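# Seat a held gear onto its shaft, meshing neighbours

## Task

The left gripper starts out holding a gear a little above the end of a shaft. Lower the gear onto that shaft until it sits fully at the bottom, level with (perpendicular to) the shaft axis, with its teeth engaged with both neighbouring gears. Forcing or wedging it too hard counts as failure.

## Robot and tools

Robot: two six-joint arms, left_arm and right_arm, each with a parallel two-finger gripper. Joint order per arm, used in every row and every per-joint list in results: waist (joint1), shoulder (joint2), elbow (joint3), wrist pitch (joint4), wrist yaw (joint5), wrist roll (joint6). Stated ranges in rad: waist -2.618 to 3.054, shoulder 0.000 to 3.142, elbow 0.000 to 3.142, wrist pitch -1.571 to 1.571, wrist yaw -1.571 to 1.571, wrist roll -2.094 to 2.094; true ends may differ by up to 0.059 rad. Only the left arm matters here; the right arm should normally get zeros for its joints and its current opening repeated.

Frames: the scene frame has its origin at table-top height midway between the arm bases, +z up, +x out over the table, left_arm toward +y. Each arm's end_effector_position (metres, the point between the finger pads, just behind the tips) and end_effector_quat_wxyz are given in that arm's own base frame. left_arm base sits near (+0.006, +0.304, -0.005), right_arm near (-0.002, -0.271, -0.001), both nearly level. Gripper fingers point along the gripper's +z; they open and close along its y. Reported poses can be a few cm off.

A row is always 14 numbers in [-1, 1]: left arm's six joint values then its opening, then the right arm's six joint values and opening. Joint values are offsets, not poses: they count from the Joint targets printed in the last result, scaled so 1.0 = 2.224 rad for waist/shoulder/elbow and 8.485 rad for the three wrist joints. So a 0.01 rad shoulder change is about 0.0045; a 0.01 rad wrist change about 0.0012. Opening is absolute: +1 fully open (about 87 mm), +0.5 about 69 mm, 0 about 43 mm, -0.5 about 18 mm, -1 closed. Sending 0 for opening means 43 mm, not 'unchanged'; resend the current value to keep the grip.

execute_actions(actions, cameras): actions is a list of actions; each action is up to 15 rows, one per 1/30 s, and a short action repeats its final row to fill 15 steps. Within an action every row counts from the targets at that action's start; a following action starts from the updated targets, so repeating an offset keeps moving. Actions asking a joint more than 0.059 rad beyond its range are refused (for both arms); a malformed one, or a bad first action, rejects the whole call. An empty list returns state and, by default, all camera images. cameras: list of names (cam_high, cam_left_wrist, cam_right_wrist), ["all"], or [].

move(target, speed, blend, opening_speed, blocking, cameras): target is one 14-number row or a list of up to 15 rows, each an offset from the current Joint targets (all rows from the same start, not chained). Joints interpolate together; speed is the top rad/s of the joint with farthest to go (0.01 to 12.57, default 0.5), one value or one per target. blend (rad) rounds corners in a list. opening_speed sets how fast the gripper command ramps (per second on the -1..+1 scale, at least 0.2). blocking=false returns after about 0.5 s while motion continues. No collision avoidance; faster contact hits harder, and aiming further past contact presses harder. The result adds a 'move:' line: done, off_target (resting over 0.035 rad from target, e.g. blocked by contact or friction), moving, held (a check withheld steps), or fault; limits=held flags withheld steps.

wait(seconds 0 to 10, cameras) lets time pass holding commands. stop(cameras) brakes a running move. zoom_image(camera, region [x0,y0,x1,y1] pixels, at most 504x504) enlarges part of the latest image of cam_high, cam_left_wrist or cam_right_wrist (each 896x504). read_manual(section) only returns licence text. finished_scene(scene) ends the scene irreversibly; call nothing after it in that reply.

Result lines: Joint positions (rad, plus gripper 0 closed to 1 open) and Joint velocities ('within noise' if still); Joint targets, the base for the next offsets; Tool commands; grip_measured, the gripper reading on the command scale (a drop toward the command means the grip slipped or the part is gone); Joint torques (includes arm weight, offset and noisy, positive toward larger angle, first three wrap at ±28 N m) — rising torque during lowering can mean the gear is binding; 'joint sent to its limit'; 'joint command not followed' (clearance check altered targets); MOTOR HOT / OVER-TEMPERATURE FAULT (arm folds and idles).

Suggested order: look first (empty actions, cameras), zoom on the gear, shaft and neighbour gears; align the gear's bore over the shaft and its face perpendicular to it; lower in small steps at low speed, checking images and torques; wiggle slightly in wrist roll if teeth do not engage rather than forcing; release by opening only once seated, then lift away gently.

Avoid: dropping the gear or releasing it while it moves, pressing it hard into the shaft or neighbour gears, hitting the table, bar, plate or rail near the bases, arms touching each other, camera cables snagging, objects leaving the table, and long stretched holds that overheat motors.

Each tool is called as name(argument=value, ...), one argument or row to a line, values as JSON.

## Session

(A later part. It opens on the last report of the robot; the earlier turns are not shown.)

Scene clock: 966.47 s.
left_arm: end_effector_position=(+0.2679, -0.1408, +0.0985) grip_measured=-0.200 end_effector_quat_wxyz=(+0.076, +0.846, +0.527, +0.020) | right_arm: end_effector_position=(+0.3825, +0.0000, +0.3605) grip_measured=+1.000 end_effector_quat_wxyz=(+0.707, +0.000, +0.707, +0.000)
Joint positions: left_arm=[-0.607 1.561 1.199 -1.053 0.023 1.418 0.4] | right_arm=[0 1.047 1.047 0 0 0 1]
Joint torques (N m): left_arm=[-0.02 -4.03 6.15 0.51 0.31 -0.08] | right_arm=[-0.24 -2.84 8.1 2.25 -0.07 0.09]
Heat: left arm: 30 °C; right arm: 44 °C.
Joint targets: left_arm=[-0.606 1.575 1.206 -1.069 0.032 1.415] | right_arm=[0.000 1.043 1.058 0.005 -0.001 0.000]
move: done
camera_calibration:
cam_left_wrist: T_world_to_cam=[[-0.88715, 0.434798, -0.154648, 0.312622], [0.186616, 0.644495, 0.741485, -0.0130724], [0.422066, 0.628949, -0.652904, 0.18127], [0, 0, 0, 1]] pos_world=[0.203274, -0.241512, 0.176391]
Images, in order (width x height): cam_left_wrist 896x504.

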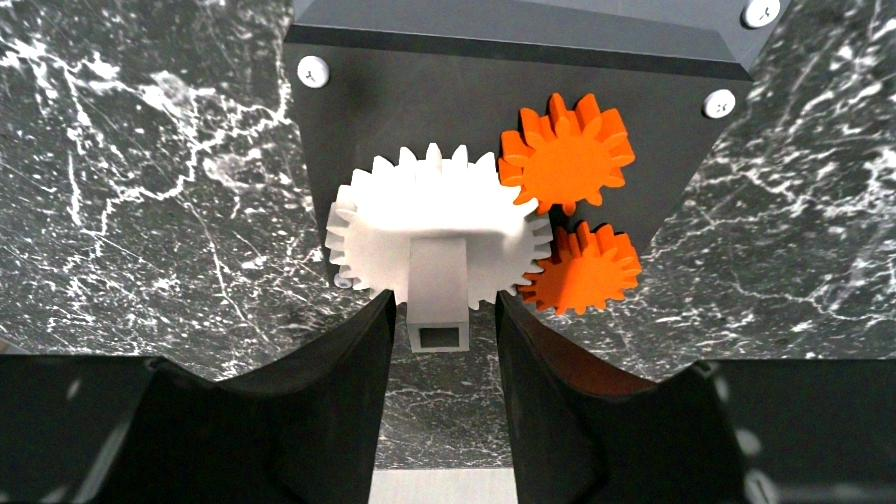

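move(
  target=[0,0,0.085,-0.0224,0,0,-0.2,0,0,0,0,0,0,1],
  speed=0.25,
  cameras=["cam_left_wrist"],
)

zoom_image(
  camera="cam_left_wrist",
  region=[310, 0, 690, 280],
)

Scene clock: 979.83 s.
left_arm: end_effector_position=(+0.2673, -0.1405, +0.1424) grip_measured=-0.200 end_effector_quat_wxyz=(+0.072, +0.846, +0.528, +0.018) | right_arm: end_effector_position=(+0.3825, +0.0000, +0.3605) grip_measured=+1.000 end_effector_quat_wxyz=(+0.707, +0.000, +0.707, +0.000)
Joint positions: left_arm=[-0.607 1.561 1.375 -1.238 0.024 1.418 0.4] | right_arm=[0 1.047 1.047 0 0 0 1]
Joint torques (N m): left_arm=[-0.06 -4.11 7.24 0.45 0.32 -0.07] | right_arm=[-0.24 -2.84 8.1 2.25 -0.07 0.09]
Heat: left arm: 31 °C; right arm: 44 °C.
Joint targets: left_arm=[-0.606 1.575 1.396 -1.259 0.033 1.415] | right_arm=[0.000 1.043 1.058 0.005 -0.001 0.000]
move: done
camera_calibration:
cam_left_wrist: T_world_to_cam=[[-0.888259, 0.435543, -0.145941, 0.317907], [0.192331, 0.641176, 0.742901, -0.0478409], [0.417139, 0.631819, -0.653299, 0.211779], [0, 0, 0, 1]] pos_world=[0.203243, -0.241594, 0.220292]
Images, in order (width x height): cam_left_wrist 896x504.

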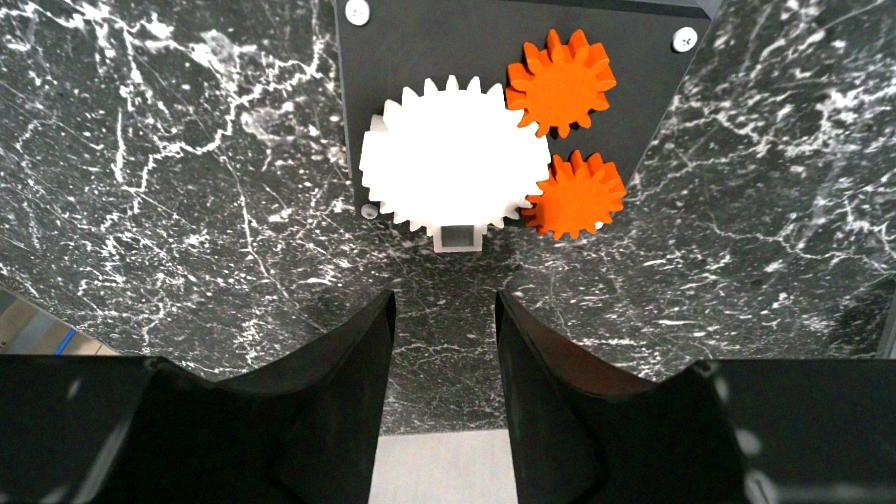

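Scaled by 1.326 from the camera's 896x504 image, which has a finer 1280x720 frame.

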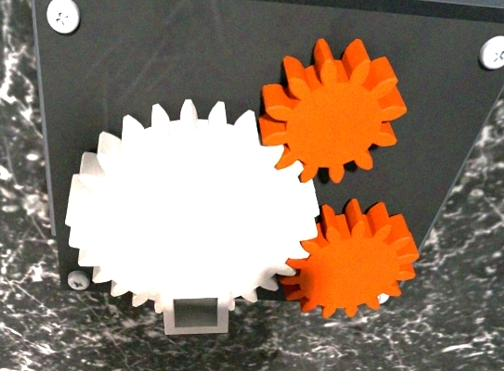

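move(
  target=[-0.1124,0,0,0,-0.053,0,-0.2,0,0,0,0,0,0,1],
  speed=0.5,
  cameras=["cam_left_wrist"],
)

Scene clock: 1002.43 s.
left_arm: end_effector_position=(+0.2748, -0.1514, +0.1733) grip_measured=-0.200 end_effector_quat_wxyz=(+0.013, +0.879, +0.426, +0.212) | right_arm: end_effector_position=(+0.3825, +0.0000, +0.3605) grip_measured=+1.000 end_effector_quat_wxyz=(+0.707, +0.000, +0.707, +0.000)
Joint positions: left_arm=[-0.851 1.561 1.375 -1.238 -0.404 1.418 0.4] | right_arm=[0 1.047 1.047 0 0 0 1]
Joint torques (N m): left_arm=[-0.54 -4.01 7.08 0.44 -0.26 -0.08] | right_arm=[-0.24 -2.84 8.1 2.25 -0.07 0.09]
Heat: left arm: 32 °C; right arm: 44 °C.
Joint targets: left_arm=[-0.855 1.575 1.396 -1.259 -0.417 1.415] | right_arm=[0.000 1.043 1.058 0.005 -0.001 0.000]
move: done
camera_calibration:
cam_left_wrist: T_world_to_cam=[[-0.740262, 0.639819, -0.206505, 0.334684], [0.041356, 0.349906, 0.935871, -0.101332], [0.671045, 0.68425, -0.285483, 0.110121], [0, 0, 0, 1]] pos_world=[0.178049, -0.254031, 0.195385]
Images, in order (width x height): cam_left_wrist 896x504.

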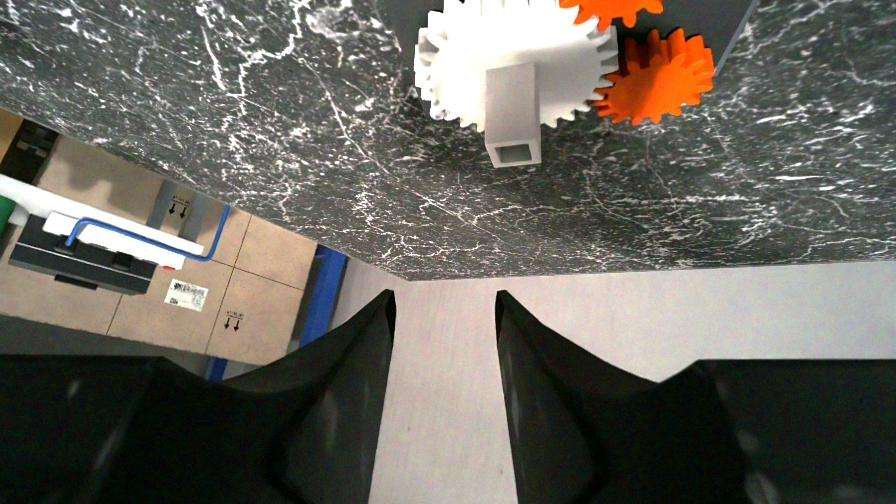

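move(
  target=[-0.095,0,-0.065,0.0175,0,0,-0.2,0,0,0,0,0,0,1],
  speed=0.4,
  cameras=["cam_left_wrist"],
)

Scene clock: 1006.83 s.
left_arm: end_effector_position=(+0.2379, -0.2064, +0.1450) grip_measured=-0.200 end_effector_quat_wxyz=(+0.038, +0.919, +0.331, +0.212) | right_arm: end_effector_position=(+0.3825, +0.0000, +0.3605) grip_measured=+1.000 end_effector_quat_wxyz=(+0.707, +0.000, +0.707, +0.000)
Joint positions: left_arm=[-1.063 1.561 1.26 -1.118 -0.408 1.418 0.4] | right_arm=[0 1.047 1.047 0 0 0 1]
Joint torques (N m): left_arm=[-0.53 -4.16 4.89 0.69 -0.21 -0.09] | right_arm=[-0.25 -2.84 8.1 2.25 -0.06 0.09]
Heat: left arm: 32 °C; right arm: 44 °C.
Joint targets: left_arm=[-1.067 1.575 1.251 -1.110 -0.417 1.415] | right_arm=[0.000 1.043 1.058 0.005 -0.001 0.000]
move: done
camera_calibration:
cam_left_wrist: T_world_to_cam=[[-0.588403, 0.780104, -0.212648, 0.330463], [0.107723, 0.336281, 0.935581, -0.0726384], [0.80136, 0.527591, -0.281904, 0.100612], [0, 0, 0, 1]] pos_world=[0.121643, -0.28645, 0.166594]
Images, in order (width x height): cam_left_wrist 896x504.

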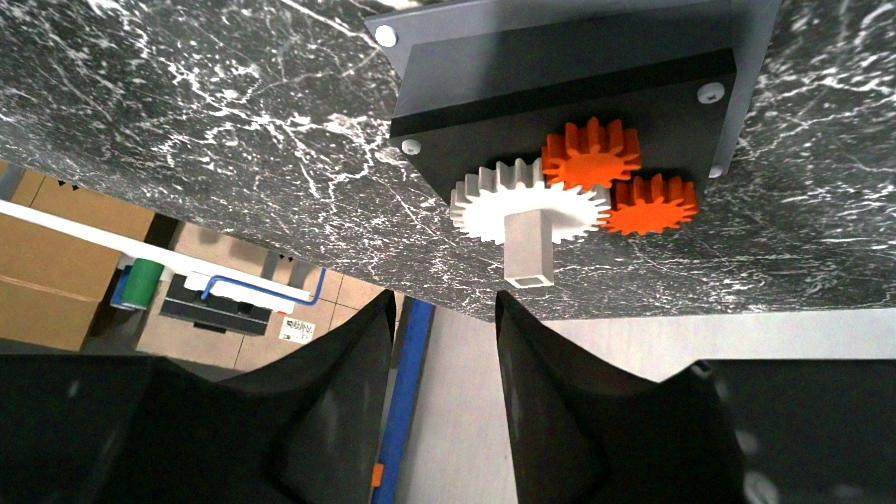

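zoom_image(
  camera="cam_left_wrist",
  region=[430, 90, 730, 300],
)

Scaled by 1.680 from the camera's 896x504 image, which has a finer 1280x720 frame.

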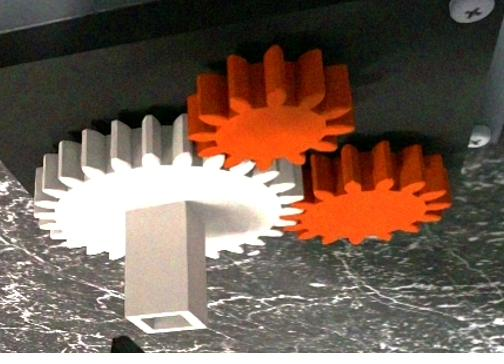

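finished_scene(
  scene=2,
)

The scene is finished: the task was done.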